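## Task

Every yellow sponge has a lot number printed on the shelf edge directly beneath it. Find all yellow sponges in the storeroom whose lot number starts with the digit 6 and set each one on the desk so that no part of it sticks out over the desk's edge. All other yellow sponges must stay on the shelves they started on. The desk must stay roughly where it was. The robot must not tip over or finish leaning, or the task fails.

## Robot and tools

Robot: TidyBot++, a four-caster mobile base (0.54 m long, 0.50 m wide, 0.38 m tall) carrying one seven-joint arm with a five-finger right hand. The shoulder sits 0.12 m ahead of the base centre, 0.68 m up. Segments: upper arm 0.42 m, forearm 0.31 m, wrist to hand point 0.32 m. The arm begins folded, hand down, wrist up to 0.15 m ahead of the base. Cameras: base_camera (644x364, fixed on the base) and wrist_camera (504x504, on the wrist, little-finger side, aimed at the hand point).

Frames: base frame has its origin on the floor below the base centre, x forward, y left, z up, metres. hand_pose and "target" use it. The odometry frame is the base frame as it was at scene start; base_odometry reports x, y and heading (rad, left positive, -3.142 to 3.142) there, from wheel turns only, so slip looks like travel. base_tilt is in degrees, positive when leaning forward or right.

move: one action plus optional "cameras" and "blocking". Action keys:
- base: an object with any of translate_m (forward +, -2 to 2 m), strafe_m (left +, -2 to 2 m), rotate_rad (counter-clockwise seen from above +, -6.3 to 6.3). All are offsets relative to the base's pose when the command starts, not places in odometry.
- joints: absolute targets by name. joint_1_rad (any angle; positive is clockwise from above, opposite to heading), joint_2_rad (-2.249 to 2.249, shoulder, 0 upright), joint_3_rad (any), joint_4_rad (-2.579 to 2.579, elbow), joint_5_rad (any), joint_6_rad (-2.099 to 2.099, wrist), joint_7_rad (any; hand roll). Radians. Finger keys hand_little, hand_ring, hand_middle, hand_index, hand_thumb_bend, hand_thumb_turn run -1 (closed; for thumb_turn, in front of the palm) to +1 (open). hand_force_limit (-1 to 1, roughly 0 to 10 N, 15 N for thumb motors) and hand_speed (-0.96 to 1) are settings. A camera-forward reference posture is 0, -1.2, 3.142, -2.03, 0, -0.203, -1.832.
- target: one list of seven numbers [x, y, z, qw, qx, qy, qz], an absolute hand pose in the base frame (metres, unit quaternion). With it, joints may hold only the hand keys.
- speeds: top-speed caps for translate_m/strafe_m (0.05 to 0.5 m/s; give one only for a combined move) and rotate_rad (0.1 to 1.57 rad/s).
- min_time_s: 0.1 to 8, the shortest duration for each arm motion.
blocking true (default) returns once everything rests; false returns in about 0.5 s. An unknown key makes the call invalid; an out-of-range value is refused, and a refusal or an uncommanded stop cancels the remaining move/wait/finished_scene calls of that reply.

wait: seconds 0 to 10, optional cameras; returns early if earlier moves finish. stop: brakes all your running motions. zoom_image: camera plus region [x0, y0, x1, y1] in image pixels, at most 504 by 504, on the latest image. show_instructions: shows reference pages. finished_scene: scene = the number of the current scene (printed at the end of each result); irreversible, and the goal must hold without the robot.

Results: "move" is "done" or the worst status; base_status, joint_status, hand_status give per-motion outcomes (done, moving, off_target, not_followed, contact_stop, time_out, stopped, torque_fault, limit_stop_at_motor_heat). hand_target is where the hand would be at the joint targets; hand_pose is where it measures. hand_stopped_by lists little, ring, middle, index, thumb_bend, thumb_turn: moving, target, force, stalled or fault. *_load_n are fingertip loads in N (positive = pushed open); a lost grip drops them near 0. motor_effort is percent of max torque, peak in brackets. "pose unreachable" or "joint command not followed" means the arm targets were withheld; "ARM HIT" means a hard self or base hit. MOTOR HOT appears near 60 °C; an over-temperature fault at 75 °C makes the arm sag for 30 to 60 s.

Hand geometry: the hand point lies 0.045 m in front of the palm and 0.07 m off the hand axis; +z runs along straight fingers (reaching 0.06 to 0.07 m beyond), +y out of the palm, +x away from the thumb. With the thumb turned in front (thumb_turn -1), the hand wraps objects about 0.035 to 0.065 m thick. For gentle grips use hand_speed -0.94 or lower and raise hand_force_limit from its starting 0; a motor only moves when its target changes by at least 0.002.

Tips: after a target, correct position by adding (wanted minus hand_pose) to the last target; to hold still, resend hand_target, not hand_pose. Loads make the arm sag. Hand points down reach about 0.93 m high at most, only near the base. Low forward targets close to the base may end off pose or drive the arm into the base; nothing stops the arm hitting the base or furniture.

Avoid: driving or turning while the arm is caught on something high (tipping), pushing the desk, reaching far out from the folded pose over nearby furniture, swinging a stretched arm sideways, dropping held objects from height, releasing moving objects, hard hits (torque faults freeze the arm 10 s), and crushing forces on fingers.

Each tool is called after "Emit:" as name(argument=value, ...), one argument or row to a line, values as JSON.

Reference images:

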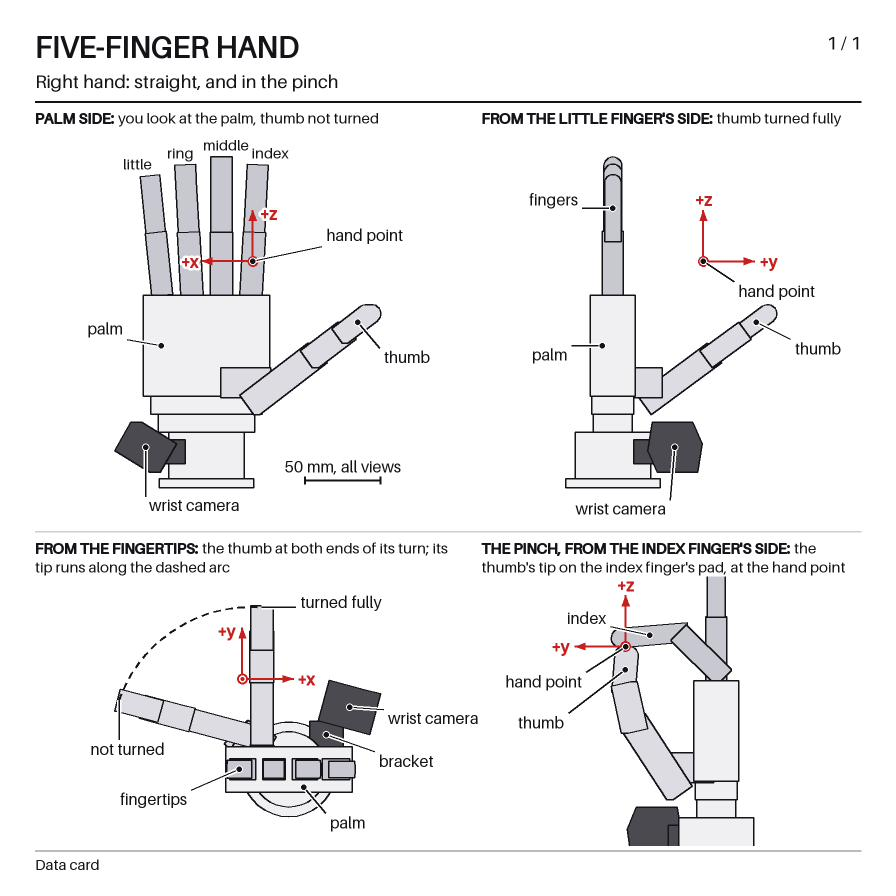

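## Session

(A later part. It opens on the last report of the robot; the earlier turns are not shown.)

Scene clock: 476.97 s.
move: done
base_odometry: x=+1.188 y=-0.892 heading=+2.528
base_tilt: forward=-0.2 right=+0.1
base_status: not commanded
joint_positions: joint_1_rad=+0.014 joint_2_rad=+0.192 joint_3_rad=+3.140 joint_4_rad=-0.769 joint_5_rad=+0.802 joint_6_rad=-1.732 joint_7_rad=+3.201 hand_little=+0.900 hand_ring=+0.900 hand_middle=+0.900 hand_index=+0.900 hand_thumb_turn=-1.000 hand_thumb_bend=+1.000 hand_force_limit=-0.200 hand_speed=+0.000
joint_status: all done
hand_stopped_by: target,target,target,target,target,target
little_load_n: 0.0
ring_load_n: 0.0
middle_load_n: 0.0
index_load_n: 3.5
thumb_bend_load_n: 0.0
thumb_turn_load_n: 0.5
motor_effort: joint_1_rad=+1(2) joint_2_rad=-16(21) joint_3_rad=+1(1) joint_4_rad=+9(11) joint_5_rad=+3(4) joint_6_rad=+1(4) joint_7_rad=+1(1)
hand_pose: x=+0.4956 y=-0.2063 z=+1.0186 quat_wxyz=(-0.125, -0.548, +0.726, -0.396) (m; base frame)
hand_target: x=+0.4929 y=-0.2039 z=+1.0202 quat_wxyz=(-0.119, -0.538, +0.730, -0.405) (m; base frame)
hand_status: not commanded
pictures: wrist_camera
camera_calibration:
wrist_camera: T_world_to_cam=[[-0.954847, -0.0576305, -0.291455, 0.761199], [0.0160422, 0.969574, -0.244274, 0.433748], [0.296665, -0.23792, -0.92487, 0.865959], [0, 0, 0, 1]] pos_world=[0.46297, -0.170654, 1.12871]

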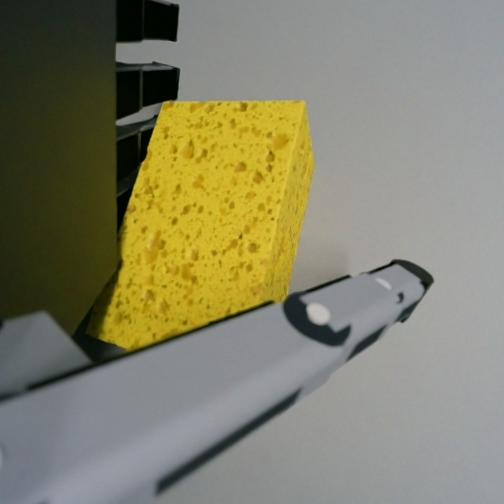

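Emit:
move(
  base={"translate_m": 0.012},
  speeds={"translate_m": 0.05},
  cameras=["wrist_camera"],
)

Emit:
move(
  joints={"hand_speed": -0.8, "hand_force_limit": -0.6, "hand_little": 0.2, "hand_ring": 0.2, "hand_middle": 0.2, "hand_index": 0.2, "hand_thumb_bend": 0.4},
  cameras=["wrist_camera"],
)

Scene clock: 485.50 s.
move: done
base_odometry: x=+1.178 y=-0.886 heading=+2.529
base_tilt: forward=-0.3 right=+0.2
base_status: done
joint_positions: joint_1_rad=+0.014 joint_2_rad=+0.185 joint_3_rad=+3.141 joint_4_rad=-0.777 joint_5_rad=+0.802 joint_6_rad=-1.731 joint_7_rad=+3.200 hand_little=+0.900 hand_ring=+0.900 hand_middle=+0.900 hand_index=+0.900 hand_thumb_turn=-1.000 hand_thumb_bend=+1.000 hand_force_limit=-0.200 hand_speed=+0.000
joint_status: not commanded
hand_stopped_by: target,target,target,target,target,target
little_load_n: 0.0
ring_load_n: 0.0
middle_load_n: 0.0
index_load_n: 1.5
thumb_bend_load_n: 0.0
thumb_turn_load_n: 0.5
motor_effort: joint_1_rad=+0(1) joint_2_rad=-16(18) joint_3_rad=+0(1) joint_4_rad=+10(10) joint_5_rad=+2(3) joint_6_rad=+2(5) joint_7_rad=+1(1)
hand_pose: x=+0.4931 y=-0.2065 z=+1.0188 quat_wxyz=(-0.126, -0.548, +0.726, -0.396) (m; base frame)
hand_target: x=+0.4929 y=-0.2039 z=+1.0202 quat_wxyz=(-0.119, -0.538, +0.730, -0.405) (m; base frame)
hand_status: not commanded
pictures: wrist_camera
camera_calibration:
wrist_camera: T_world_to_cam=[[-0.955033, -0.0574147, -0.290888, 0.758314], [0.0162462, 0.969465, -0.244689, 0.434362], [0.296055, -0.238412, -0.924938, 0.867017], [0, 0, 0, 1]] pos_world=[0.460473, -0.170853, 1.12881]

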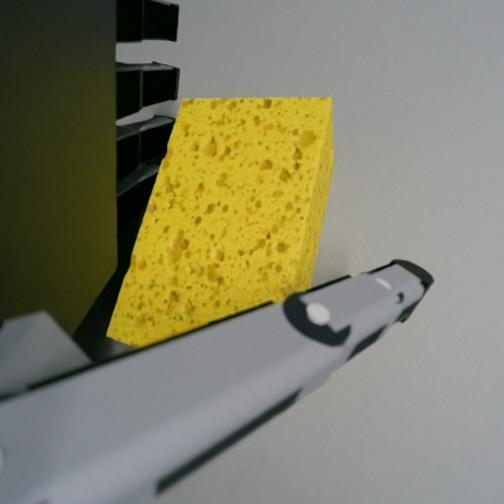

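Scene clock: 487.83 s.
move: off_target
base_odometry: x=+1.178 y=-0.886 heading=+2.529
base_tilt: forward=-0.2 right=+0.2
base_status: not commanded
joint_positions: joint_1_rad=+0.014 joint_2_rad=+0.185 joint_3_rad=+3.141 joint_4_rad=-0.777 joint_5_rad=+0.802 joint_6_rad=-1.729 joint_7_rad=+3.200 hand_little=+0.200 hand_ring=+0.273 hand_middle=+0.311 hand_index=+0.884 hand_thumb_turn=-1.000 hand_thumb_bend=+0.698 hand_force_limit=-0.600 hand_speed=-0.800
joint_status: hand_ring off_target (ended at +0.273, target +0.200); hand_middle off_target (ended at +0.311, target +0.200); hand_index off_target (ended at +0.884, target +0.200); hand_thumb_bend off_target (ended at +0.698, target +0.400); the others done
hand_stopped_by: target,force,force,force,force,target
little_load_n: 0.0
ring_load_n: 3.0
middle_load_n: 3.0
index_load_n: 1.5
thumb_bend_load_n: 4.0
thumb_turn_load_n: 2.0
motor_effort: joint_1_rad=+0(1) joint_2_rad=-15(16) joint_3_rad=+0(1) joint_4_rad=+9(11) joint_5_rad=+2(3) joint_6_rad=+2(3) joint_7_rad=+1(1)
hand_pose: x=+0.4938 y=-0.2067 z=+1.0190 quat_wxyz=(-0.125, -0.548, +0.726, -0.397) (m; base frame)
hand_target: x=+0.4929 y=-0.2039 z=+1.0202 quat_wxyz=(-0.119, -0.538, +0.730, -0.405) (m; base frame)
hand_status: not commanded
pictures: wrist_camera
camera_calibration:
wrist_camera: T_world_to_cam=[[-0.954458, -0.0589264, -0.292467, 0.760066], [0.015409, 0.969256, -0.245573, 0.43582], [0.297946, -0.238896, -0.924206, 0.865158], [0, 0, 0, 1]] pos_world=[0.460965, -0.17095, 1.1289]

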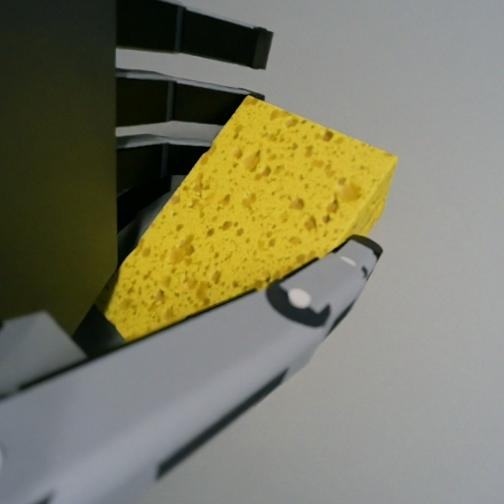

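Emit:
move(
  joints={"hand_speed": -0.5, "hand_little": 0.9, "hand_ring": 0.9, "hand_middle": 0.9, "hand_index": 0.9, "hand_thumb_bend": 1},
  cameras=["wrist_camera"],
)

Scene clock: 516.80 s.
move: done
base_odometry: x=+1.178 y=-0.886 heading=+2.529
base_tilt: forward=-0.2 right=+0.1
base_status: not commanded
joint_positions: joint_1_rad=+0.014 joint_2_rad=+0.185 joint_3_rad=+3.141 joint_4_rad=-0.779 joint_5_rad=+0.802 joint_6_rad=-1.729 joint_7_rad=+3.200 hand_little=+0.900 hand_ring=+0.900 hand_middle=+0.900 hand_index=+0.900 hand_thumb_turn=-1.000 hand_thumb_bend=+1.000 hand_force_limit=-0.600 hand_speed=-0.500
joint_status: all done
hand_stopped_by: target,target,target,target,target,target
little_load_n: 0.0
ring_load_n: 0.0
middle_load_n: 0.0
index_load_n: 0.5
thumb_bend_load_n: 0.0
thumb_turn_load_n: 0.0
motor_effort: joint_1_rad=+0(1) joint_2_rad=-15(16) joint_3_rad=+0(1) joint_4_rad=+9(10) joint_5_rad=+2(3) joint_6_rad=+3(4) joint_7_rad=+0(1)
hand_pose: x=+0.4936 y=-0.2067 z=+1.0187 quat_wxyz=(-0.125, -0.548, +0.726, -0.397) (m; base frame)
hand_target: x=+0.4929 y=-0.2039 z=+1.0202 quat_wxyz=(-0.119, -0.538, +0.730, -0.405) (m; base frame)
hand_status: not commanded
pictures: wrist_camera
camera_calibration:
wrist_camera: T_world_to_cam=[[-0.954772, -0.0589297, -0.29144, 0.758898], [0.0151427, 0.969255, -0.245593, 0.435917], [0.296953, -0.238899, -0.924525, 0.865819], [0, 0, 0, 1]] pos_world=[0.460867, -0.17095, 1.1287]

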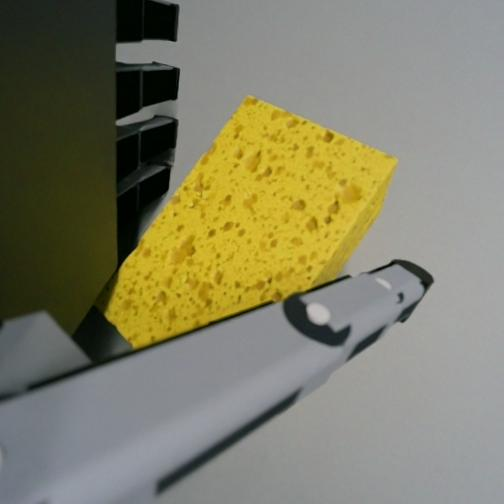

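Emit:
move(
  joints={"joint_1_rad": 0, "joint_2_rad": 0.316, "joint_3_rad": 3.142, "joint_4_rad": -0.368, "joint_5_rad": 0.869, "joint_6_rad": -1.91, "joint_7_rad": -2.902},
  min_time_s=2,
)

Emit:
move(
  base={"translate_m": -0.02, "strafe_m": -0.03},
  speeds={"translate_m": 0.1},
)

Emit:
move(
  joints={"joint_1_rad": 0, "joint_2_rad": 0.170, "joint_3_rad": 3.142, "joint_4_rad": -0.80, "joint_5_rad": 0.815, "joint_6_rad": -1.719, "joint_7_rad": -3.121},
  min_time_s=3,
  cameras=["wrist_camera"],
)

Scene clock: 574.13 s.
move: done
base_odometry: x=+1.178 y=-0.886 heading=+2.529
base_tilt: forward=-0.2 right=+0.2
base_status: not commanded
joint_positions: joint_1_rad=+0.014 joint_2_rad=+0.283 joint_3_rad=+3.141 joint_4_rad=-0.390 joint_5_rad=+0.803 joint_6_rad=-1.866 joint_7_rad=+3.340 hand_little=+0.900 hand_ring=+0.900 hand_middle=+0.900 hand_index=+0.900 hand_thumb_turn=-1.000 hand_thumb_bend=+1.000 hand_force_limit=-0.600 hand_speed=-0.500
joint_status: all done
hand_stopped_by: target,target,target,target,target,target
little_load_n: 0.0
ring_load_n: 0.0
middle_load_n: 0.0
index_load_n: 0.0
thumb_bend_load_n: 0.0
thumb_turn_load_n: 0.5
motor_effort: joint_1_rad=+0(1) joint_2_rad=-19(20) joint_3_rad=+0(1) joint_4_rad=+10(12) joint_5_rad=+3(5) joint_6_rad=+5(6) joint_7_rad=+0(1)
hand_pose: x=+0.5003 y=-0.1993 z=+1.0760 quat_wxyz=(-0.080, -0.536, +0.731, -0.416) (m; base frame)
hand_target: x=+0.4919 y=-0.2040 z=+1.0716 quat_wxyz=(-0.119, -0.537, +0.730, -0.406) (m; base frame)
hand_status: not commanded
pictures: none

Scene clock: 575.07 s.
move: done
base_odometry: x=+1.212 y=-0.873 heading=+2.529
base_tilt: forward=-0.3 right=+0.2
base_status: done
joint_positions: joint_1_rad=+0.013 joint_2_rad=+0.290 joint_3_rad=+3.141 joint_4_rad=-0.388 joint_5_rad=+0.805 joint_6_rad=-1.868 joint_7_rad=+3.341 hand_little=+0.900 hand_ring=+0.900 hand_middle=+0.900 hand_index=+0.900 hand_thumb_turn=-1.000 hand_thumb_bend=+1.000 hand_force_limit=-0.600 hand_speed=-0.500
joint_status: not commanded
hand_stopped_by: target,target,target,target,target,target
little_load_n: 0.0
ring_load_n: -0.5
middle_load_n: 0.0
index_load_n: 0.0
thumb_bend_load_n: 0.0
thumb_turn_load_n: 0.5
motor_effort: joint_1_rad=+0(2) joint_2_rad=-19(20) joint_3_rad=+0(1) joint_4_rad=+9(10) joint_5_rad=+3(4) joint_6_rad=+5(6) joint_7_rad=+0(1)
hand_pose: x=+0.5022 y=-0.1993 z=+1.0739 quat_wxyz=(-0.083, -0.537, +0.730, -0.414) (m; base frame)
hand_target: x=+0.4919 y=-0.2040 z=+1.0716 quat_wxyz=(-0.119, -0.537, +0.730, -0.406) (m; base frame)
hand_status: not commanded
pictures: none

Scene clock: 578.37 s.
move: done
base_odometry: x=+1.212 y=-0.873 heading=+2.529
base_tilt: forward=-0.3 right=+0.2
base_status: not commanded
joint_positions: joint_1_rad=+0.013 joint_2_rad=+0.191 joint_3_rad=+3.141 joint_4_rad=-0.771 joint_5_rad=+0.805 joint_6_rad=-1.734 joint_7_rad=+3.201 hand_little=+0.900 hand_ring=+0.900 hand_middle=+0.900 hand_index=+0.900 hand_thumb_turn=-1.000 hand_thumb_bend=+1.000 hand_force_limit=-0.600 hand_speed=-0.500
joint_status: all done
hand_stopped_by: target,target,target,target,target,target
little_load_n: 0.0
ring_load_n: 0.0
middle_load_n: 0.0
index_load_n: 3.0
thumb_bend_load_n: 0.0
thumb_turn_load_n: 0.0
motor_effort: joint_1_rad=+1(1) joint_2_rad=-15(21) joint_3_rad=+0(2) joint_4_rad=+9(12) joint_5_rad=+3(4) joint_6_rad=+1(6) joint_7_rad=+1(1)
hand_pose: x=+0.4945 y=-0.2066 z=+1.0187 quat_wxyz=(-0.127, -0.547, +0.726, -0.396) (m; base frame)
hand_target: x=+0.4929 y=-0.2039 z=+1.0202 quat_wxyz=(-0.119, -0.538, +0.730, -0.405) (m; base frame)
hand_status: not commanded
pictures: wrist_camera
camera_calibration:
wrist_camera: T_world_to_cam=[[-0.955689, -0.0559958, -0.289005, 0.758341], [0.0175285, 0.969176, -0.245745, 0.434761], [0.293857, -0.239922, -0.925249, 0.867546], [0, 0, 0, 1]] pos_world=[0.462183, -0.170753, 1.1287]

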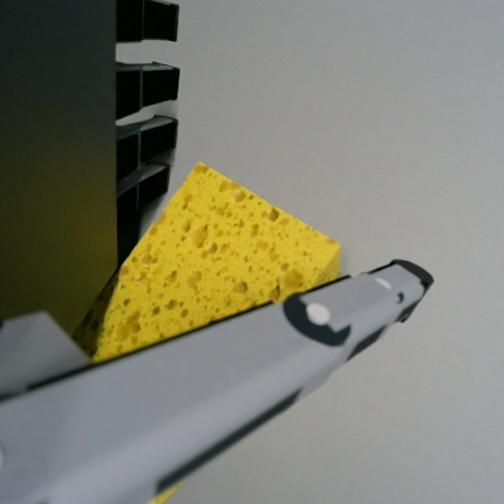

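Emit:
move(
  base={"translate_m": 0.03},
  speeds={"translate_m": 0.06},
  cameras=["wrist_camera"],
)

Scene clock: 582.90 s.
move: done
base_odometry: x=+1.187 y=-0.855 heading=+2.528
base_tilt: forward=-0.3 right=+0.2
base_status: done
joint_positions: joint_1_rad=+0.013 joint_2_rad=+0.185 joint_3_rad=+3.141 joint_4_rad=-0.778 joint_5_rad=+0.805 joint_6_rad=-1.733 joint_7_rad=+3.200 hand_little=+0.900 hand_ring=+0.900 hand_middle=+0.900 hand_index=+0.900 hand_thumb_turn=-1.000 hand_thumb_bend=+1.000 hand_force_limit=-0.600 hand_speed=-0.500
joint_status: not commanded
hand_stopped_by: target,target,target,target,target,target
little_load_n: 0.0
ring_load_n: 0.0
middle_load_n: 0.0
index_load_n: 1.5
thumb_bend_load_n: 0.0
thumb_turn_load_n: 0.0
motor_effort: joint_1_rad=+0(1) joint_2_rad=-16(18) joint_3_rad=+0(1) joint_4_rad=+9(10) joint_5_rad=+3(3) joint_6_rad=+3(4) joint_7_rad=+1(1)
hand_pose: x=+0.4920 y=-0.2066 z=+1.0189 quat_wxyz=(-0.127, -0.547, +0.726, -0.396) (m; base frame)
hand_target: x=+0.4929 y=-0.2039 z=+1.0202 quat_wxyz=(-0.119, -0.538, +0.730, -0.405) (m; base frame)
hand_status: not commanded
pictures: wrist_camera
camera_calibration:
wrist_camera: T_world_to_cam=[[-0.955723, -0.0560588, -0.288878, 0.755901], [0.0175257, 0.969101, -0.246042, 0.435201], [0.293745, -0.240211, -0.925209, 0.868514], [0, 0, 0, 1]] pos_world=[0.459683, -0.170752, 1.129]

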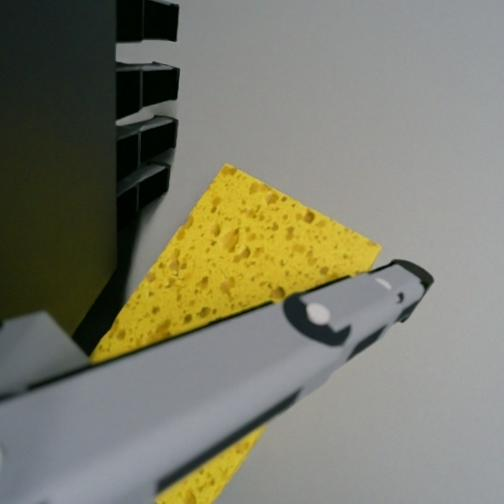

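Emit:
move(
  base={"translate_m": 0.02},
  speeds={"translate_m": 0.06},
  cameras=["wrist_camera"],
)

Scene clock: 586.07 s.
move: done
base_odometry: x=+1.171 y=-0.843 heading=+2.528
base_tilt: forward=-0.3 right=+0.2
base_status: done
joint_positions: joint_1_rad=+0.013 joint_2_rad=+0.182 joint_3_rad=+3.141 joint_4_rad=-0.781 joint_5_rad=+0.805 joint_6_rad=-1.732 joint_7_rad=+3.200 hand_little=+0.900 hand_ring=+0.900 hand_middle=+0.900 hand_index=+0.900 hand_thumb_turn=-1.000 hand_thumb_bend=+1.000 hand_force_limit=-0.600 hand_speed=-0.500
joint_status: not commanded
hand_stopped_by: target,target,target,target,target,target
little_load_n: 0.0
ring_load_n: 0.0
middle_load_n: 0.0
index_load_n: 1.5
thumb_bend_load_n: 0.0
thumb_turn_load_n: 0.0
motor_effort: joint_1_rad=+0(2) joint_2_rad=-16(17) joint_3_rad=+0(1) joint_4_rad=+9(10) joint_5_rad=+3(4) joint_6_rad=+2(5) joint_7_rad=+0(1)
hand_pose: x=+0.4913 y=-0.2067 z=+1.0190 quat_wxyz=(-0.127, -0.547, +0.726, -0.396) (m; base frame)
hand_target: x=+0.4929 y=-0.2039 z=+1.0202 quat_wxyz=(-0.119, -0.538, +0.730, -0.405) (m; base frame)
hand_status: not commanded
pictures: wrist_camera
camera_calibration:
wrist_camera: T_world_to_cam=[[-0.95569, -0.0562078, -0.288958, 0.755281], [0.0174417, 0.969065, -0.246188, 0.43541], [0.293856, -0.24032, -0.925146, 0.868579], [0, 0, 0, 1]] pos_world=[0.458983, -0.170752, 1.129]

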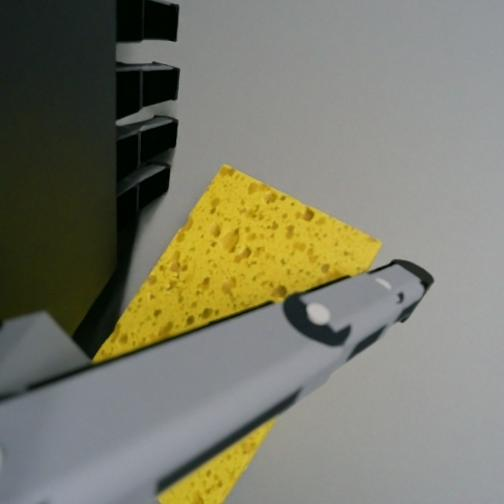

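Emit:
move(
  joints={"joint_2_rad": 0.255, "joint_4_rad": -0.675, "joint_5_rad": 0.820, "joint_6_rad": -1.746, "joint_7_rad": -3.092},
  min_time_s=2,
  cameras=["wrist_camera"],
)

Scene clock: 622.97 s.
move: done
base_odometry: x=+1.171 y=-0.843 heading=+2.528
base_tilt: forward=-0.2 right=+0.2
base_status: not commanded
joint_positions: joint_1_rad=+0.013 joint_2_rad=+0.223 joint_3_rad=+3.141 joint_4_rad=-0.699 joint_5_rad=+0.805 joint_6_rad=-1.732 joint_7_rad=+3.200 hand_little=+0.900 hand_ring=+0.900 hand_middle=+0.900 hand_index=+0.900 hand_thumb_turn=-1.000 hand_thumb_bend=+1.000 hand_force_limit=-0.600 hand_speed=-0.500
joint_status: all done
hand_stopped_by: target,target,target,target,target,target
little_load_n: 0.0
ring_load_n: 0.0
middle_load_n: 0.0
index_load_n: 0.0
thumb_bend_load_n: 0.0
thumb_turn_load_n: 0.0
motor_effort: joint_1_rad=+0(1) joint_2_rad=-18(20) joint_3_rad=+0(1) joint_4_rad=+11(12) joint_5_rad=+4(5) joint_6_rad=+4(6) joint_7_rad=+0(1)
hand_pose: x=+0.5109 y=-0.2069 z=+1.0280 quat_wxyz=(-0.112, -0.539, +0.729, -0.408) (m; base frame)
hand_target: x=+0.5207 y=-0.2040 z=+1.0230 quat_wxyz=(-0.119, -0.537, +0.730, -0.406) (m; base frame)
hand_status: not commanded
pictures: wrist_camera
camera_calibration:
wrist_camera: T_world_to_cam=[[-0.942895, -0.0563611, -0.328289, 0.810408], [0.0276534, 0.968933, -0.245773, 0.431862], [0.331942, -0.240816, -0.912043, 0.838062], [0, 0, 0, 1]] pos_world=[0.473999, -0.170951, 1.13654]

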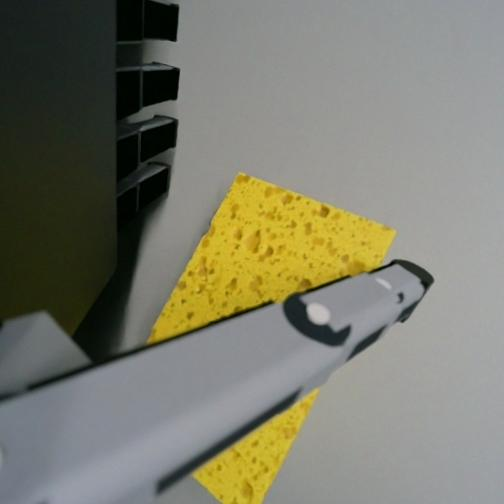

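Emit:
move(
  joints={"joint_1_rad": 0, "joint_2_rad": 0.321, "joint_3_rad": 3.142, "joint_4_rad": -0.578, "joint_5_rad": 0.927, "joint_6_rad": -1.893, "joint_7_rad": -3.177},
  min_time_s=2,
  cameras=["wrist_camera"],
)

Emit:
move(
  base={"strafe_m": 0.04},
  speeds={"strafe_m": 0.1},
  cameras=["wrist_camera"],
)

Scene clock: 663.90 s.
move: done
base_odometry: x=+1.171 y=-0.843 heading=+2.528
base_tilt: forward=-0.2 right=+0.2
base_status: not commanded
joint_positions: joint_1_rad=+0.013 joint_2_rad=+0.288 joint_3_rad=+3.141 joint_4_rad=-0.602 joint_5_rad=+0.855 joint_6_rad=-1.851 joint_7_rad=+3.147 hand_little=+0.900 hand_ring=+0.900 hand_middle=+0.900 hand_index=+0.900 hand_thumb_turn=-1.000 hand_thumb_bend=+1.000 hand_force_limit=-0.600 hand_speed=-0.500
joint_status: all done
hand_stopped_by: target,target,target,target,target,target
little_load_n: 0.0
ring_load_n: 0.0
middle_load_n: 0.0
index_load_n: 0.0
thumb_bend_load_n: 0.0
thumb_turn_load_n: 0.5
motor_effort: joint_1_rad=+0(1) joint_2_rad=-20(22) joint_3_rad=+0(1) joint_4_rad=+11(12) joint_5_rad=+4(5) joint_6_rad=+4(5) joint_7_rad=+0(1)
hand_pose: x=+0.5013 y=-0.2048 z=+1.0232 quat_wxyz=(-0.136, -0.492, +0.768, -0.387) (m; base frame)
hand_target: x=+0.4978 y=-0.2085 z=+1.0228 quat_wxyz=(-0.161, -0.458, +0.782, -0.391) (m; base frame)
hand_status: not commanded
pictures: wrist_camera
camera_calibration:
wrist_camera: T_world_to_cam=[[-0.944432, 0.0795843, -0.318928, 0.819026], [0.155618, 0.962881, -0.220553, 0.337653], [0.289538, -0.257928, -0.92176, 0.865125], [0, 0, 0, 1]] pos_world=[0.470483, -0.167161, 1.13312]

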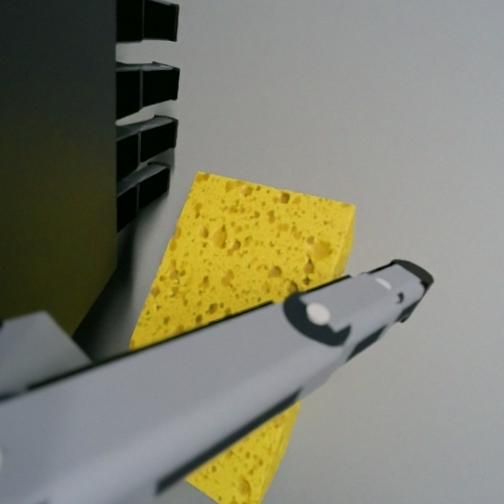

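Scene clock: 664.87 s.
move: done
base_odometry: x=+1.148 y=-0.876 heading=+2.528
base_tilt: forward=-0.3 right=+0.2
base_status: done
joint_positions: joint_1_rad=+0.012 joint_2_rad=+0.289 joint_3_rad=+3.141 joint_4_rad=-0.601 joint_5_rad=+0.858 joint_6_rad=-1.853 joint_7_rad=+3.147 hand_little=+0.900 hand_ring=+0.900 hand_middle=+0.900 hand_index=+0.900 hand_thumb_turn=-1.000 hand_thumb_bend=+1.000 hand_force_limit=-0.600 hand_speed=-0.500
joint_status: not commanded
hand_stopped_by: target,target,target,target,target,target
little_load_n: 0.0
ring_load_n: 0.0
middle_load_n: 0.0
index_load_n: 0.0
thumb_bend_load_n: 0.0
thumb_turn_load_n: 0.0
motor_effort: joint_1_rad=+0(2) joint_2_rad=-20(21) joint_3_rad=+0(1) joint_4_rad=+10(11) joint_5_rad=+4(5) joint_6_rad=+4(5) joint_7_rad=+1(1)
hand_pose: x=+0.5014 y=-0.2048 z=+1.0231 quat_wxyz=(-0.137, -0.492, +0.768, -0.387) (m; base frame)
hand_target: x=+0.4978 y=-0.2085 z=+1.0228 quat_wxyz=(-0.161, -0.458, +0.782, -0.391) (m; base frame)
hand_status: not commanded
pictures: wrist_camera
camera_calibration:
wrist_camera: T_world_to_cam=[[-0.944791, 0.0807843, -0.31756, 0.818088], [0.156979, 0.962271, -0.222244, 0.338561], [0.287625, -0.259825, -0.921826, 0.865646], [0, 0, 0, 1]] pos_world=[0.470793, -0.16696, 1.13301]

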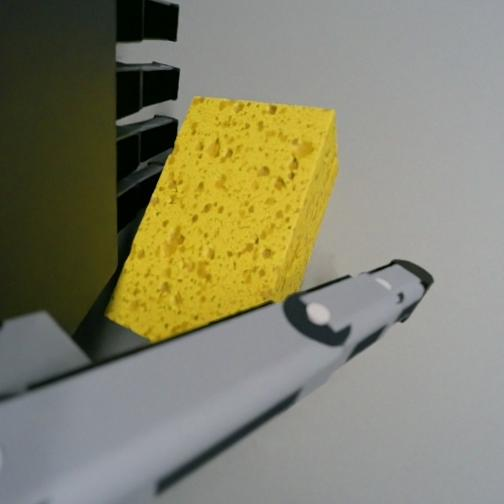

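Emit:
move(
  joints={"hand_speed": -0.8, "hand_force_limit": -0.6, "hand_little": 0.2, "hand_ring": 0.2, "hand_middle": 0.2, "hand_index": 0.3, "hand_thumb_bend": 0.4},
  cameras=["wrist_camera"],
)

Scene clock: 677.10 s.
move: off_target
base_odometry: x=+1.148 y=-0.876 heading=+2.528
base_tilt: forward=-0.2 right=+0.2
base_status: not commanded
joint_positions: joint_1_rad=+0.012 joint_2_rad=+0.290 joint_3_rad=+3.141 joint_4_rad=-0.599 joint_5_rad=+0.861 joint_6_rad=-1.855 joint_7_rad=+3.146 hand_little=+0.200 hand_ring=+0.273 hand_middle=+0.311 hand_index=+0.311 hand_thumb_turn=-1.000 hand_thumb_bend=+0.700 hand_force_limit=-0.600 hand_speed=-0.800
joint_status: hand_ring off_target (ended at +0.273, target +0.200); hand_middle off_target (ended at +0.311, target +0.200); hand_thumb_bend off_target (ended at +0.700, target +0.400); the others done
hand_stopped_by: target,force,force,force,force,target
little_load_n: 0.0
ring_load_n: 3.0
middle_load_n: 3.5
index_load_n: 3.0
thumb_bend_load_n: 6.5
thumb_turn_load_n: 1.0
motor_effort: joint_1_rad=+0(1) joint_2_rad=-20(21) joint_3_rad=+0(1) joint_4_rad=+11(11) joint_5_rad=+4(4) joint_6_rad=+4(4) joint_7_rad=+1(1)
hand_pose: x=+0.5005 y=-0.2050 z=+1.0238 quat_wxyz=(-0.137, -0.490, +0.769, -0.387) (m; base frame)
hand_target: x=+0.4978 y=-0.2085 z=+1.0228 quat_wxyz=(-0.161, -0.458, +0.782, -0.391) (m; base frame)
hand_status: not commanded
pictures: wrist_camera
camera_calibration:
wrist_camera: T_world_to_cam=[[-0.944275, 0.0838163, -0.318308, 0.818557], [0.160397, 0.961622, -0.222612, 0.337637], [0.287434, -0.261263, -0.921479, 0.865885], [0, 0, 0, 1]] pos_world=[0.469902, -0.167064, 1.13361]

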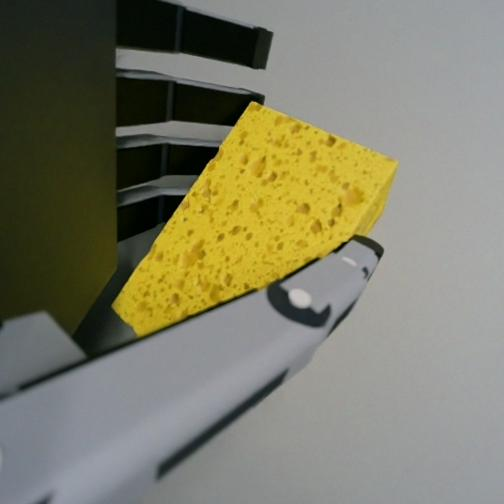

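Emit:
move(
  joints={"hand_speed": -0.94, "hand_force_limit": -0.2, "hand_ring": 0.1, "hand_middle": 0.1, "hand_index": 0.15, "hand_thumb_bend": 0.5},
  cameras=["wrist_camera"],
)

Scene clock: 681.77 s.
move: off_target
base_odometry: x=+1.148 y=-0.876 heading=+2.528
base_tilt: forward=-0.3 right=+0.2
base_status: not commanded
joint_positions: joint_1_rad=+0.012 joint_2_rad=+0.290 joint_3_rad=+3.141 joint_4_rad=-0.599 joint_5_rad=+0.861 joint_6_rad=-1.855 joint_7_rad=+3.146 hand_little=+0.200 hand_ring=+0.263 hand_middle=+0.306 hand_index=+0.301 hand_thumb_turn=-1.000 hand_thumb_bend=+0.701 hand_force_limit=-0.200 hand_speed=-0.940
joint_status: hand_ring off_target (ended at +0.263, target +0.100); hand_middle off_target (ended at +0.306, target +0.100); hand_index off_target (ended at +0.301, target +0.150); hand_thumb_bend off_target (ended at +0.701, target +0.500); the others done
hand_stopped_by: target,force,force,force,force,target
little_load_n: 0.0
ring_load_n: 4.5
middle_load_n: 3.0
index_load_n: 4.5
thumb_bend_load_n: 8.5
thumb_turn_load_n: 1.5
motor_effort: joint_1_rad=+0(1) joint_2_rad=-20(21) joint_3_rad=+0(1) joint_4_rad=+11(11) joint_5_rad=+4(4) joint_6_rad=+4(4) joint_7_rad=+1(1)
hand_pose: x=+0.5005 y=-0.2050 z=+1.0238 quat_wxyz=(-0.137, -0.490, +0.769, -0.387) (m; base frame)
hand_target: x=+0.4978 y=-0.2085 z=+1.0228 quat_wxyz=(-0.161, -0.458, +0.782, -0.391) (m; base frame)
hand_status: not commanded
pictures: wrist_camera
camera_calibration:
wrist_camera: T_world_to_cam=[[-0.944259, 0.0839076, -0.318329, 0.818589], [0.160487, 0.961614, -0.222583, 0.33756], [0.287433, -0.261264, -0.921479, 0.865885], [0, 0, 0, 1]] pos_world=[0.469902, -0.167064, 1.13361]

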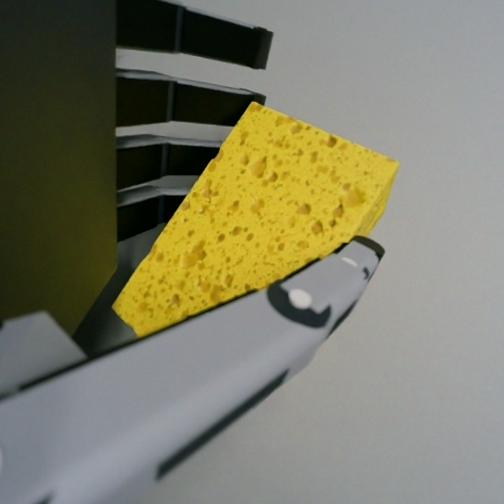

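Emit:
move(
  joints={"joint_1_rad": 0, "joint_2_rad": 0.296, "joint_3_rad": 3.142, "joint_4_rad": -0.40, "joint_5_rad": 0.869, "joint_6_rad": -1.90, "joint_7_rad": -2.95},
  min_time_s=3,
  cameras=["wrist_camera"],
)

Scene clock: 689.70 s.
move: done
base_odometry: x=+1.148 y=-0.876 heading=+2.528
base_tilt: forward=-0.3 right=+0.1
base_status: not commanded
joint_positions: joint_1_rad=+0.012 joint_2_rad=+0.290 joint_3_rad=+3.141 joint_4_rad=-0.423 joint_5_rad=+0.861 joint_6_rad=-1.857 joint_7_rad=+3.292 hand_little=+0.200 hand_ring=+0.263 hand_middle=+0.306 hand_index=+0.301 hand_thumb_turn=-1.000 hand_thumb_bend=+0.701 hand_force_limit=-0.200 hand_speed=-0.940
joint_status: all done
hand_stopped_by: target,force,force,force,force,target
little_load_n: 0.5
ring_load_n: 4.5
middle_load_n: 3.0
index_load_n: 4.5
thumb_bend_load_n: 9.0
thumb_turn_load_n: 2.0
motor_effort: joint_1_rad=+0(1) joint_2_rad=-19(21) joint_3_rad=+0(1) joint_4_rad=+10(12) joint_5_rad=+3(5) joint_6_rad=+5(6) joint_7_rad=+1(1)
hand_pose: x=+0.4984 y=-0.2099 z=+1.0728 quat_wxyz=(-0.101, -0.509, +0.743, -0.422) (m; base frame)
hand_target: x=+0.4888 y=-0.2035 z=+1.0716 quat_wxyz=(-0.112, -0.522, +0.740, -0.409) (m; base frame)
hand_status: not commanded
pictures: wrist_camera
camera_calibration:
wrist_camera: T_world_to_cam=[[-0.923518, -0.0149746, -0.383262, 0.871241], [0.0867538, 0.965187, -0.246756, 0.416863], [0.373614, -0.261133, -0.890069, 0.833753], [0, 0, 0, 1]] pos_world=[0.45694, -0.171584, 1.17887]

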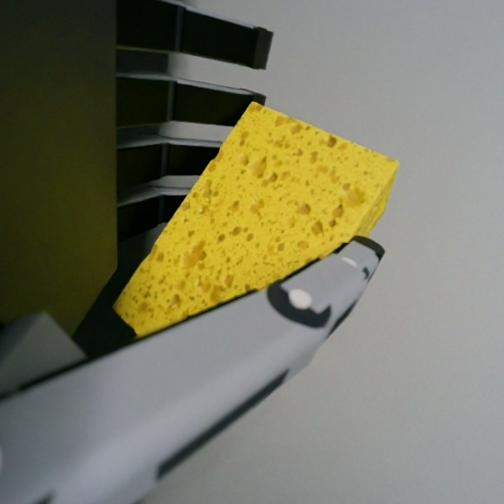

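Emit:
move(
  base={"translate_m": -0.3},
  speeds={"translate_m": 0.25},
)

Emit:
move(
  joints={"joint_1_rad": 0, "joint_2_rad": -0.4, "joint_3_rad": 3.142, "joint_4_rad": -1.9, "joint_5_rad": 0, "joint_6_rad": -0.77, "joint_7_rad": -2.22},
  min_time_s=3.5,
  cameras=["base_camera", "wrist_camera"],
)

Scene clock: 700.00 s.
move: done
base_odometry: x=+1.393 y=-1.049 heading=+2.528
base_tilt: forward=-0.3 right=+0.2
base_status: done
joint_positions: joint_1_rad=+0.012 joint_2_rad=+0.291 joint_3_rad=+3.141 joint_4_rad=-0.418 joint_5_rad=+0.861 joint_6_rad=-1.861 joint_7_rad=+3.293 hand_little=+0.200 hand_ring=+0.263 hand_middle=+0.306 hand_index=+0.301 hand_thumb_turn=-1.000 hand_thumb_bend=+0.701 hand_force_limit=-0.200 hand_speed=-0.940
joint_status: not commanded
hand_stopped_by: target,force,force,force,force,target
little_load_n: 0.0
ring_load_n: 4.5
middle_load_n: 3.0
index_load_n: 4.5
thumb_bend_load_n: 9.0
thumb_turn_load_n: 2.0
motor_effort: joint_1_rad=+0(1) joint_2_rad=-19(23) joint_3_rad=+0(1) joint_4_rad=+9(10) joint_5_rad=+3(4) joint_6_rad=+5(6) joint_7_rad=+0(1)
hand_pose: x=+0.4980 y=-0.2094 z=+1.0728 quat_wxyz=(-0.101, -0.509, +0.744, -0.422) (m; base frame)
hand_target: x=+0.4888 y=-0.2035 z=+1.0716 quat_wxyz=(-0.112, -0.522, +0.740, -0.409) (m; base frame)
hand_status: not commanded
pictures: none

Scene clock: 704.07 s.
move: done
base_odometry: x=+1.393 y=-1.049 heading=+2.528
base_tilt: forward=-0.3 right=+0.2
base_status: not commanded
joint_positions: joint_1_rad=+0.012 joint_2_rad=-0.373 joint_3_rad=+3.141 joint_4_rad=-1.888 joint_5_rad=+0.065 joint_6_rad=-0.807 joint_7_rad=+4.022 hand_little=+0.200 hand_ring=+0.263 hand_middle=+0.306 hand_index=+0.301 hand_thumb_turn=-1.000 hand_thumb_bend=+0.701 hand_force_limit=-0.200 hand_speed=-0.940
joint_status: all done
hand_stopped_by: target,force,force,force,force,target
little_load_n: 0.0
ring_load_n: 4.0
middle_load_n: 3.0
index_load_n: 4.0
thumb_bend_load_n: 9.0
thumb_turn_load_n: 2.0
motor_effort: joint_1_rad=+0(1) joint_2_rad=-5(21) joint_3_rad=+0(2) joint_4_rad=+16(17) joint_5_rad=+1(5) joint_6_rad=+6(7) joint_7_rad=+1(2)
hand_pose: x=+0.4719 y=-0.0475 z=+0.8280 quat_wxyz=(+0.104, -0.865, +0.305, -0.386) (m; base frame)
hand_target: x=+0.4760 y=-0.0281 z=+0.8376 quat_wxyz=(+0.135, -0.859, +0.289, -0.400) (m; base frame)
hand_status: not commanded
pictures: base_camera, wrist_camera
camera_calibration:
wrist_camera: T_world_to_cam=[[-0.333472, -0.903221, -0.270164, 0.34107], [-0.893381, 0.394279, -0.215438, 0.611576], [0.301108, 0.169517, -0.938402, 0.76288], [0, 0, 0, 1]] pos_world=[0.430398, -0.0623906, 0.93979]

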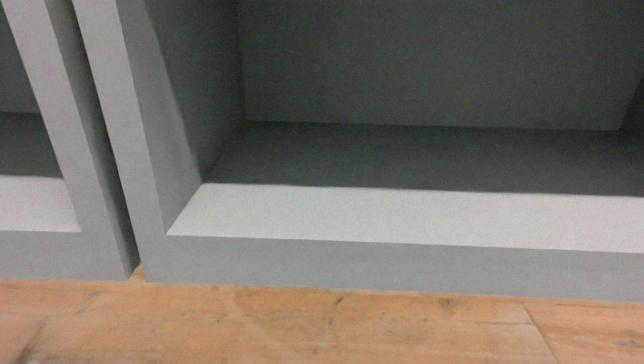

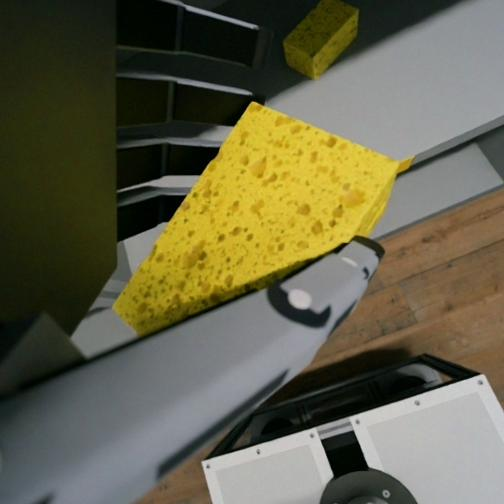

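Emit:
move(
  base={"strafe_m": -2.0, "translate_m": -0.018},
)

Emit:
move(
  base={"strafe_m": -0.12},
  cameras=["base_camera"],
)

Scene clock: 714.23 s.
move: done
base_odometry: x=+2.559 y=+0.576 heading=+2.528
base_tilt: forward=-0.3 right=+0.2
base_status: done
joint_positions: joint_1_rad=+0.012 joint_2_rad=-0.374 joint_3_rad=+3.142 joint_4_rad=-1.889 joint_5_rad=+0.060 joint_6_rad=-0.805 joint_7_rad=+4.023 hand_little=+0.200 hand_ring=+0.263 hand_middle=+0.306 hand_index=+0.301 hand_thumb_turn=-1.000 hand_thumb_bend=+0.701 hand_force_limit=-0.200 hand_speed=-0.940
joint_status: not commanded
hand_stopped_by: target,force,force,force,force,target
little_load_n: 0.0
ring_load_n: 4.5
middle_load_n: 3.0
index_load_n: 4.5
thumb_bend_load_n: 9.0
thumb_turn_load_n: 1.5
motor_effort: joint_1_rad=+0(1) joint_2_rad=-5(6) joint_3_rad=+0(2) joint_4_rad=+16(16) joint_5_rad=+0(1) joint_6_rad=+6(7) joint_7_rad=+0(1)
hand_pose: x=+0.4722 y=-0.0462 z=+0.8287 quat_wxyz=(+0.106, -0.864, +0.305, -0.386) (m; base frame)
hand_target: x=+0.4760 y=-0.0281 z=+0.8376 quat_wxyz=(+0.135, -0.859, +0.289, -0.400) (m; base frame)
hand_status: not commanded
pictures: none

Scene clock: 715.53 s.
move: done
base_odometry: x=+2.629 y=+0.674 heading=+2.528
base_tilt: forward=-0.3 right=+0.2
base_status: done
joint_positions: joint_1_rad=+0.012 joint_2_rad=-0.374 joint_3_rad=+3.144 joint_4_rad=-1.889 joint_5_rad=+0.058 joint_6_rad=-0.805 joint_7_rad=+4.023 hand_little=+0.200 hand_ring=+0.263 hand_middle=+0.306 hand_index=+0.301 hand_thumb_turn=-1.000 hand_thumb_bend=+0.701 hand_force_limit=-0.200 hand_speed=-0.940
joint_status: not commanded
hand_stopped_by: target,force,force,force,force,target
little_load_n: 0.0
ring_load_n: 4.0
middle_load_n: 3.0
index_load_n: 4.0
thumb_bend_load_n: 8.5
thumb_turn_load_n: 2.0
motor_effort: joint_1_rad=+0(1) joint_2_rad=-5(6) joint_3_rad=+0(2) joint_4_rad=+16(16) joint_5_rad=+0(1) joint_6_rad=+6(7) joint_7_rad=+0(1)
hand_pose: x=+0.4721 y=-0.0467 z=+0.8286 quat_wxyz=(+0.107, -0.863, +0.307, -0.386) (m; base frame)
hand_target: x=+0.4760 y=-0.0281 z=+0.8376 quat_wxyz=(+0.135, -0.859, +0.289, -0.400) (m; base frame)
hand_status: not commanded
pictures: base_camera

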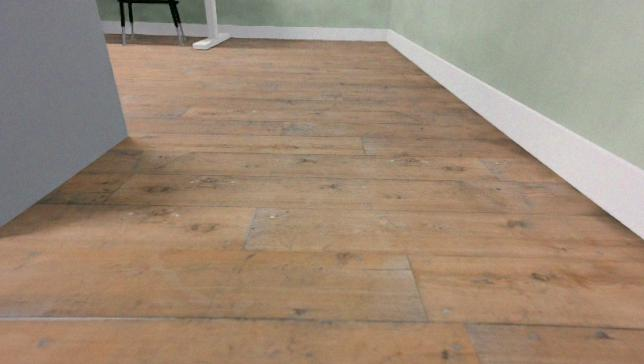

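Emit:
move(
  base={"translate_m": 1.72},
)

Emit:
move(
  base={"strafe_m": 1.66},
  cameras=["base_camera", "wrist_camera"],
)

Scene clock: 728.20 s.
move: done
base_odometry: x=+1.223 y=+1.665 heading=+2.527
base_tilt: forward=-0.3 right=+0.2
base_status: done
joint_positions: joint_1_rad=+0.012 joint_2_rad=-0.388 joint_3_rad=+3.144 joint_4_rad=-1.890 joint_5_rad=+0.058 joint_6_rad=-0.801 joint_7_rad=+4.023 hand_little=+0.200 hand_ring=+0.263 hand_middle=+0.306 hand_index=+0.301 hand_thumb_turn=-1.000 hand_thumb_bend=+0.701 hand_force_limit=-0.200 hand_speed=-0.940
joint_status: not commanded
hand_stopped_by: target,force,force,force,force,target
little_load_n: 0.0
ring_load_n: 4.0
middle_load_n: 3.0
index_load_n: 4.5
thumb_bend_load_n: 8.5
thumb_turn_load_n: 1.5
motor_effort: joint_1_rad=+0(1) joint_2_rad=-4(7) joint_3_rad=+0(1) joint_4_rad=+15(16) joint_5_rad=+0(1) joint_6_rad=+6(7) joint_7_rad=+0(1)
hand_pose: x=+0.4707 y=-0.0466 z=+0.8335 quat_wxyz=(+0.109, -0.860, +0.306, -0.393) (m; base frame)
hand_target: x=+0.4760 y=-0.0281 z=+0.8376 quat_wxyz=(+0.135, -0.859, +0.289, -0.400) (m; base frame)
hand_status: not commanded
pictures: none

Scene clock: 732.30 s.
move: done
base_odometry: x=+0.266 y=+0.308 heading=+2.527
base_tilt: forward=-0.3 right=+0.2
base_status: done
joint_positions: joint_1_rad=+0.012 joint_2_rad=-0.388 joint_3_rad=+3.143 joint_4_rad=-1.890 joint_5_rad=+0.057 joint_6_rad=-0.801 joint_7_rad=+4.023 hand_little=+0.200 hand_ring=+0.263 hand_middle=+0.306 hand_index=+0.301 hand_thumb_turn=-1.000 hand_thumb_bend=+0.701 hand_force_limit=-0.200 hand_speed=-0.940
joint_status: not commanded
hand_stopped_by: target,force,force,force,force,target
little_load_n: 0.0
ring_load_n: 4.0
middle_load_n: 3.0
index_load_n: 4.5
thumb_bend_load_n: 9.0
thumb_turn_load_n: 2.0
motor_effort: joint_1_rad=+0(1) joint_2_rad=-5(5) joint_3_rad=-1(2) joint_4_rad=+15(16) joint_5_rad=+0(1) joint_6_rad=+6(7) joint_7_rad=+1(1)
hand_pose: x=+0.4707 y=-0.0461 z=+0.8334 quat_wxyz=(+0.110, -0.861, +0.305, -0.393) (m; base frame)
hand_target: x=+0.4760 y=-0.0281 z=+0.8376 quat_wxyz=(+0.135, -0.859, +0.289, -0.400) (m; base frame)
hand_status: not commanded
pictures: base_camera, wrist_camera
camera_calibration:
wrist_camera: T_world_to_cam=[[-0.328442, -0.901039, -0.283291, 0.352074], [-0.88896, 0.396244, -0.229655, 0.62098], [0.31918, 0.176406, -0.931131, 0.753817], [0, 0, 0, 1]] pos_world=[0.427059, -0.0618051, 0.944253]

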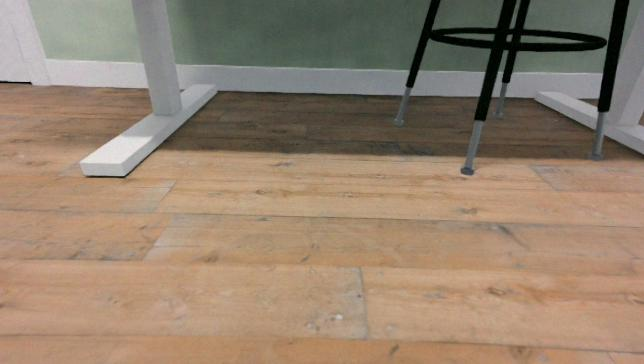

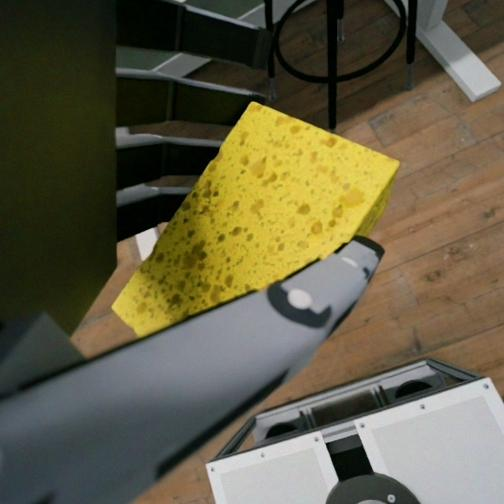

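Emit:
move(
  joints={"joint_1_rad": 0, "joint_2_rad": 0.113, "joint_3_rad": 3.142, "joint_4_rad": -1.483, "joint_5_rad": 0, "joint_6_rad": -0.673, "joint_7_rad": -2.22},
  min_time_s=2.5,
)

Emit:
move(
  base={"translate_m": 0.3},
  speeds={"translate_m": 0.2},
  cameras=["base_camera", "wrist_camera"],
)

Scene clock: 744.07 s.
move: done
base_odometry: x=+0.266 y=+0.308 heading=+2.527
base_tilt: forward=-0.3 right=+0.1
base_status: not commanded
joint_positions: joint_1_rad=+0.012 joint_2_rad=+0.089 joint_3_rad=+3.143 joint_4_rad=-1.510 joint_5_rad=+0.057 joint_6_rad=-0.707 joint_7_rad=+4.023 hand_little=+0.200 hand_ring=+0.263 hand_middle=+0.306 hand_index=+0.301 hand_thumb_turn=-1.000 hand_thumb_bend=+0.701 hand_force_limit=-0.200 hand_speed=-0.940
joint_status: all done
hand_stopped_by: target,force,force,force,force,target
little_load_n: 0.0
ring_load_n: 4.5
middle_load_n: 3.5
index_load_n: 4.5
thumb_bend_load_n: 8.5
thumb_turn_load_n: 1.5
motor_effort: joint_1_rad=+0(1) joint_2_rad=-19(21) joint_3_rad=-1(2) joint_4_rad=+16(17) joint_5_rad=+0(1) joint_6_rad=+5(7) joint_7_rad=+0(2)
hand_pose: x=+0.6672 y=-0.0477 z=+0.8317 quat_wxyz=(+0.110, -0.862, +0.303, -0.391) (m; base frame)
hand_target: x=+0.6882 y=-0.0282 z=+0.8382 quat_wxyz=(+0.135, -0.859, +0.289, -0.401) (m; base frame)
hand_status: not commanded
pictures: none

Scene clock: 746.30 s.
move: done
base_odometry: x=+0.020 y=+0.481 heading=+2.528
base_tilt: forward=-0.3 right=+0.2
base_status: done
joint_positions: joint_1_rad=+0.012 joint_2_rad=+0.097 joint_3_rad=+3.143 joint_4_rad=-1.508 joint_5_rad=+0.057 joint_6_rad=-0.704 joint_7_rad=+4.023 hand_little=+0.200 hand_ring=+0.263 hand_middle=+0.306 hand_index=+0.301 hand_thumb_turn=-1.000 hand_thumb_bend=+0.701 hand_force_limit=-0.200 hand_speed=-0.940
joint_status: not commanded
hand_stopped_by: target,force,force,force,force,target
little_load_n: 0.0
ring_load_n: 4.0
middle_load_n: 3.0
index_load_n: 4.5
thumb_bend_load_n: 9.0
thumb_turn_load_n: 1.5
motor_effort: joint_1_rad=+0(1) joint_2_rad=-19(22) joint_3_rad=-1(1) joint_4_rad=+16(17) joint_5_rad=+0(1) joint_6_rad=+6(7) joint_7_rad=+0(1)
hand_pose: x=+0.6698 y=-0.0477 z=+0.8289 quat_wxyz=(+0.109, -0.863, +0.303, -0.390) (m; base frame)
hand_target: x=+0.6882 y=-0.0282 z=+0.8382 quat_wxyz=(+0.135, -0.859, +0.289, -0.401) (m; base frame)
hand_status: not commanded
pictures: base_camera, wrist_camera
camera_calibration:
wrist_camera: T_world_to_cam=[[-0.325337, -0.903073, -0.280384, 0.410159], [-0.892589, 0.391172, -0.224207, 0.795146], [0.312154, 0.177325, -0.933336, 0.692987], [0, 0, 0, 1]] pos_world=[0.62686, -0.0635189, 0.940069]

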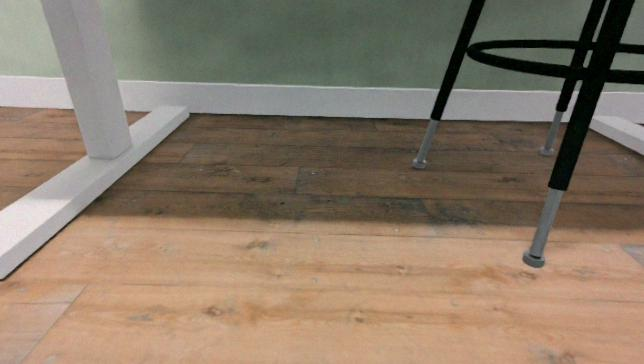

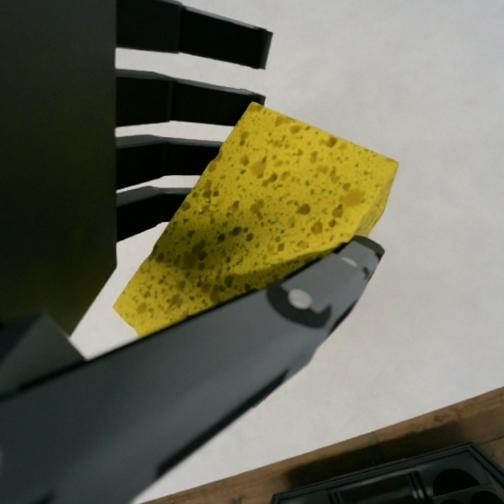

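Emit:
move(
  base={"translate_m": 0.04},
  speeds={"translate_m": 0.2},
)

Emit:
move(
  joints={"joint_2_rad": 0.144, "joint_4_rad": -1.693, "joint_6_rad": -0.432},
  min_time_s=2,
)

Emit:
move(
  joints={"joint_2_rad": 0.150, "joint_4_rad": -1.735, "joint_6_rad": -0.384},
  min_time_s=1,
  cameras=["wrist_camera"],
)

Scene clock: 767.37 s.
move: done
base_odometry: x=-0.012 y=+0.504 heading=+2.528
base_tilt: forward=-0.3 right=+0.2
base_status: done
joint_positions: joint_1_rad=+0.012 joint_2_rad=+0.106 joint_3_rad=+3.143 joint_4_rad=-1.507 joint_5_rad=+0.057 joint_6_rad=-0.701 joint_7_rad=+4.023 hand_little=+0.200 hand_ring=+0.263 hand_middle=+0.306 hand_index=+0.301 hand_thumb_turn=-1.000 hand_thumb_bend=+0.701 hand_force_limit=-0.200 hand_speed=-0.940
joint_status: not commanded
hand_stopped_by: target,force,force,force,force,target
little_load_n: 0.0
ring_load_n: 4.0
middle_load_n: 3.0
index_load_n: 4.5
thumb_bend_load_n: 8.5
thumb_turn_load_n: 2.0
motor_effort: joint_1_rad=+0(1) joint_2_rad=-20(22) joint_3_rad=-1(1) joint_4_rad=+16(16) joint_5_rad=+0(1) joint_6_rad=+6(7) joint_7_rad=+1(1)
hand_pose: x=+0.6723 y=-0.0477 z=+0.8251 quat_wxyz=(+0.109, -0.864, +0.303, -0.388) (m; base frame)
hand_target: x=+0.6882 y=-0.0282 z=+0.8382 quat_wxyz=(+0.135, -0.859, +0.289, -0.401) (m; base frame)
hand_status: not commanded
pictures: none

Scene clock: 769.67 s.
move: done
base_odometry: x=-0.012 y=+0.504 heading=+2.528
base_tilt: forward=-0.3 right=+0.1
base_status: not commanded
joint_positions: joint_1_rad=+0.012 joint_2_rad=+0.113 joint_3_rad=+3.143 joint_4_rad=-1.682 joint_5_rad=+0.057 joint_6_rad=-0.468 joint_7_rad=+4.023 hand_little=+0.200 hand_ring=+0.263 hand_middle=+0.306 hand_index=+0.301 hand_thumb_turn=-1.000 hand_thumb_bend=+0.701 hand_force_limit=-0.200 hand_speed=-0.940
joint_status: all done
hand_stopped_by: target,force,force,force,force,target
little_load_n: 0.0
ring_load_n: 4.5
middle_load_n: 3.0
index_load_n: 4.5
thumb_bend_load_n: 9.0
thumb_turn_load_n: 2.0
motor_effort: joint_1_rad=+0(0) joint_2_rad=-20(21) joint_3_rad=-1(1) joint_4_rad=+15(17) joint_5_rad=+0(1) joint_6_rad=+6(7) joint_7_rad=+0(1)
hand_pose: x=+0.6812 y=-0.0447 z=+0.7783 quat_wxyz=(+0.119, -0.855, +0.295, -0.408) (m; base frame)
hand_target: x=+0.6902 y=-0.0282 z=+0.7618 quat_wxyz=(+0.135, -0.859, +0.289, -0.401) (m; base frame)
hand_status: not commanded
pictures: none

Scene clock: 770.93 s.
move: done
base_odometry: x=-0.012 y=+0.504 heading=+2.528
base_tilt: forward=-0.3 right=+0.1
base_status: not commanded
joint_positions: joint_1_rad=+0.012 joint_2_rad=+0.118 joint_3_rad=+3.143 joint_4_rad=-1.723 joint_5_rad=+0.057 joint_6_rad=-0.420 joint_7_rad=+4.023 hand_little=+0.200 hand_ring=+0.263 hand_middle=+0.306 hand_index=+0.301 hand_thumb_turn=-1.000 hand_thumb_bend=+0.701 hand_force_limit=-0.200 hand_speed=-0.940
joint_status: all done
hand_stopped_by: target,force,force,force,force,target
little_load_n: 0.0
ring_load_n: 4.0
middle_load_n: 3.0
index_load_n: 4.5
thumb_bend_load_n: 8.5
thumb_turn_load_n: 2.0
motor_effort: joint_1_rad=+0(0) joint_2_rad=-19(21) joint_3_rad=-1(1) joint_4_rad=+15(16) joint_5_rad=+0(0) joint_6_rad=+6(7) joint_7_rad=+0(1)
hand_pose: x=+0.6804 y=-0.0440 z=+0.7648 quat_wxyz=(+0.121, -0.855, +0.294, -0.409) (m; base frame)
hand_target: x=+0.6884 y=-0.0282 z=+0.7469 quat_wxyz=(+0.135, -0.859, +0.289, -0.401) (m; base frame)
hand_status: not commanded
pictures: wrist_camera
camera_calibration:
wrist_camera: T_world_to_cam=[[-0.29677, -0.907584, -0.297017, 0.392046], [-0.886892, 0.377264, -0.266638, 0.81679], [0.35405, 0.184292, -0.916889, 0.588404], [0, 0, 0, 1]] pos_world=[0.632427, -0.0607692, 0.873732]

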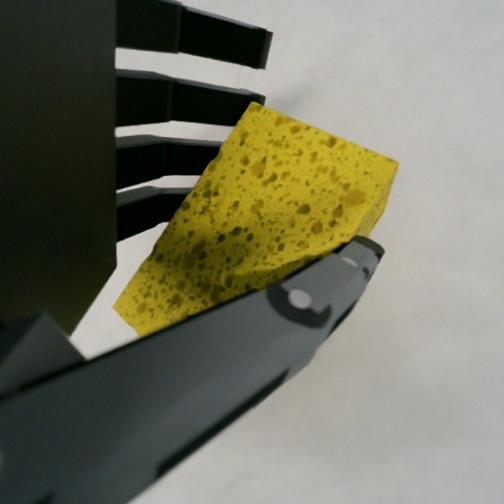

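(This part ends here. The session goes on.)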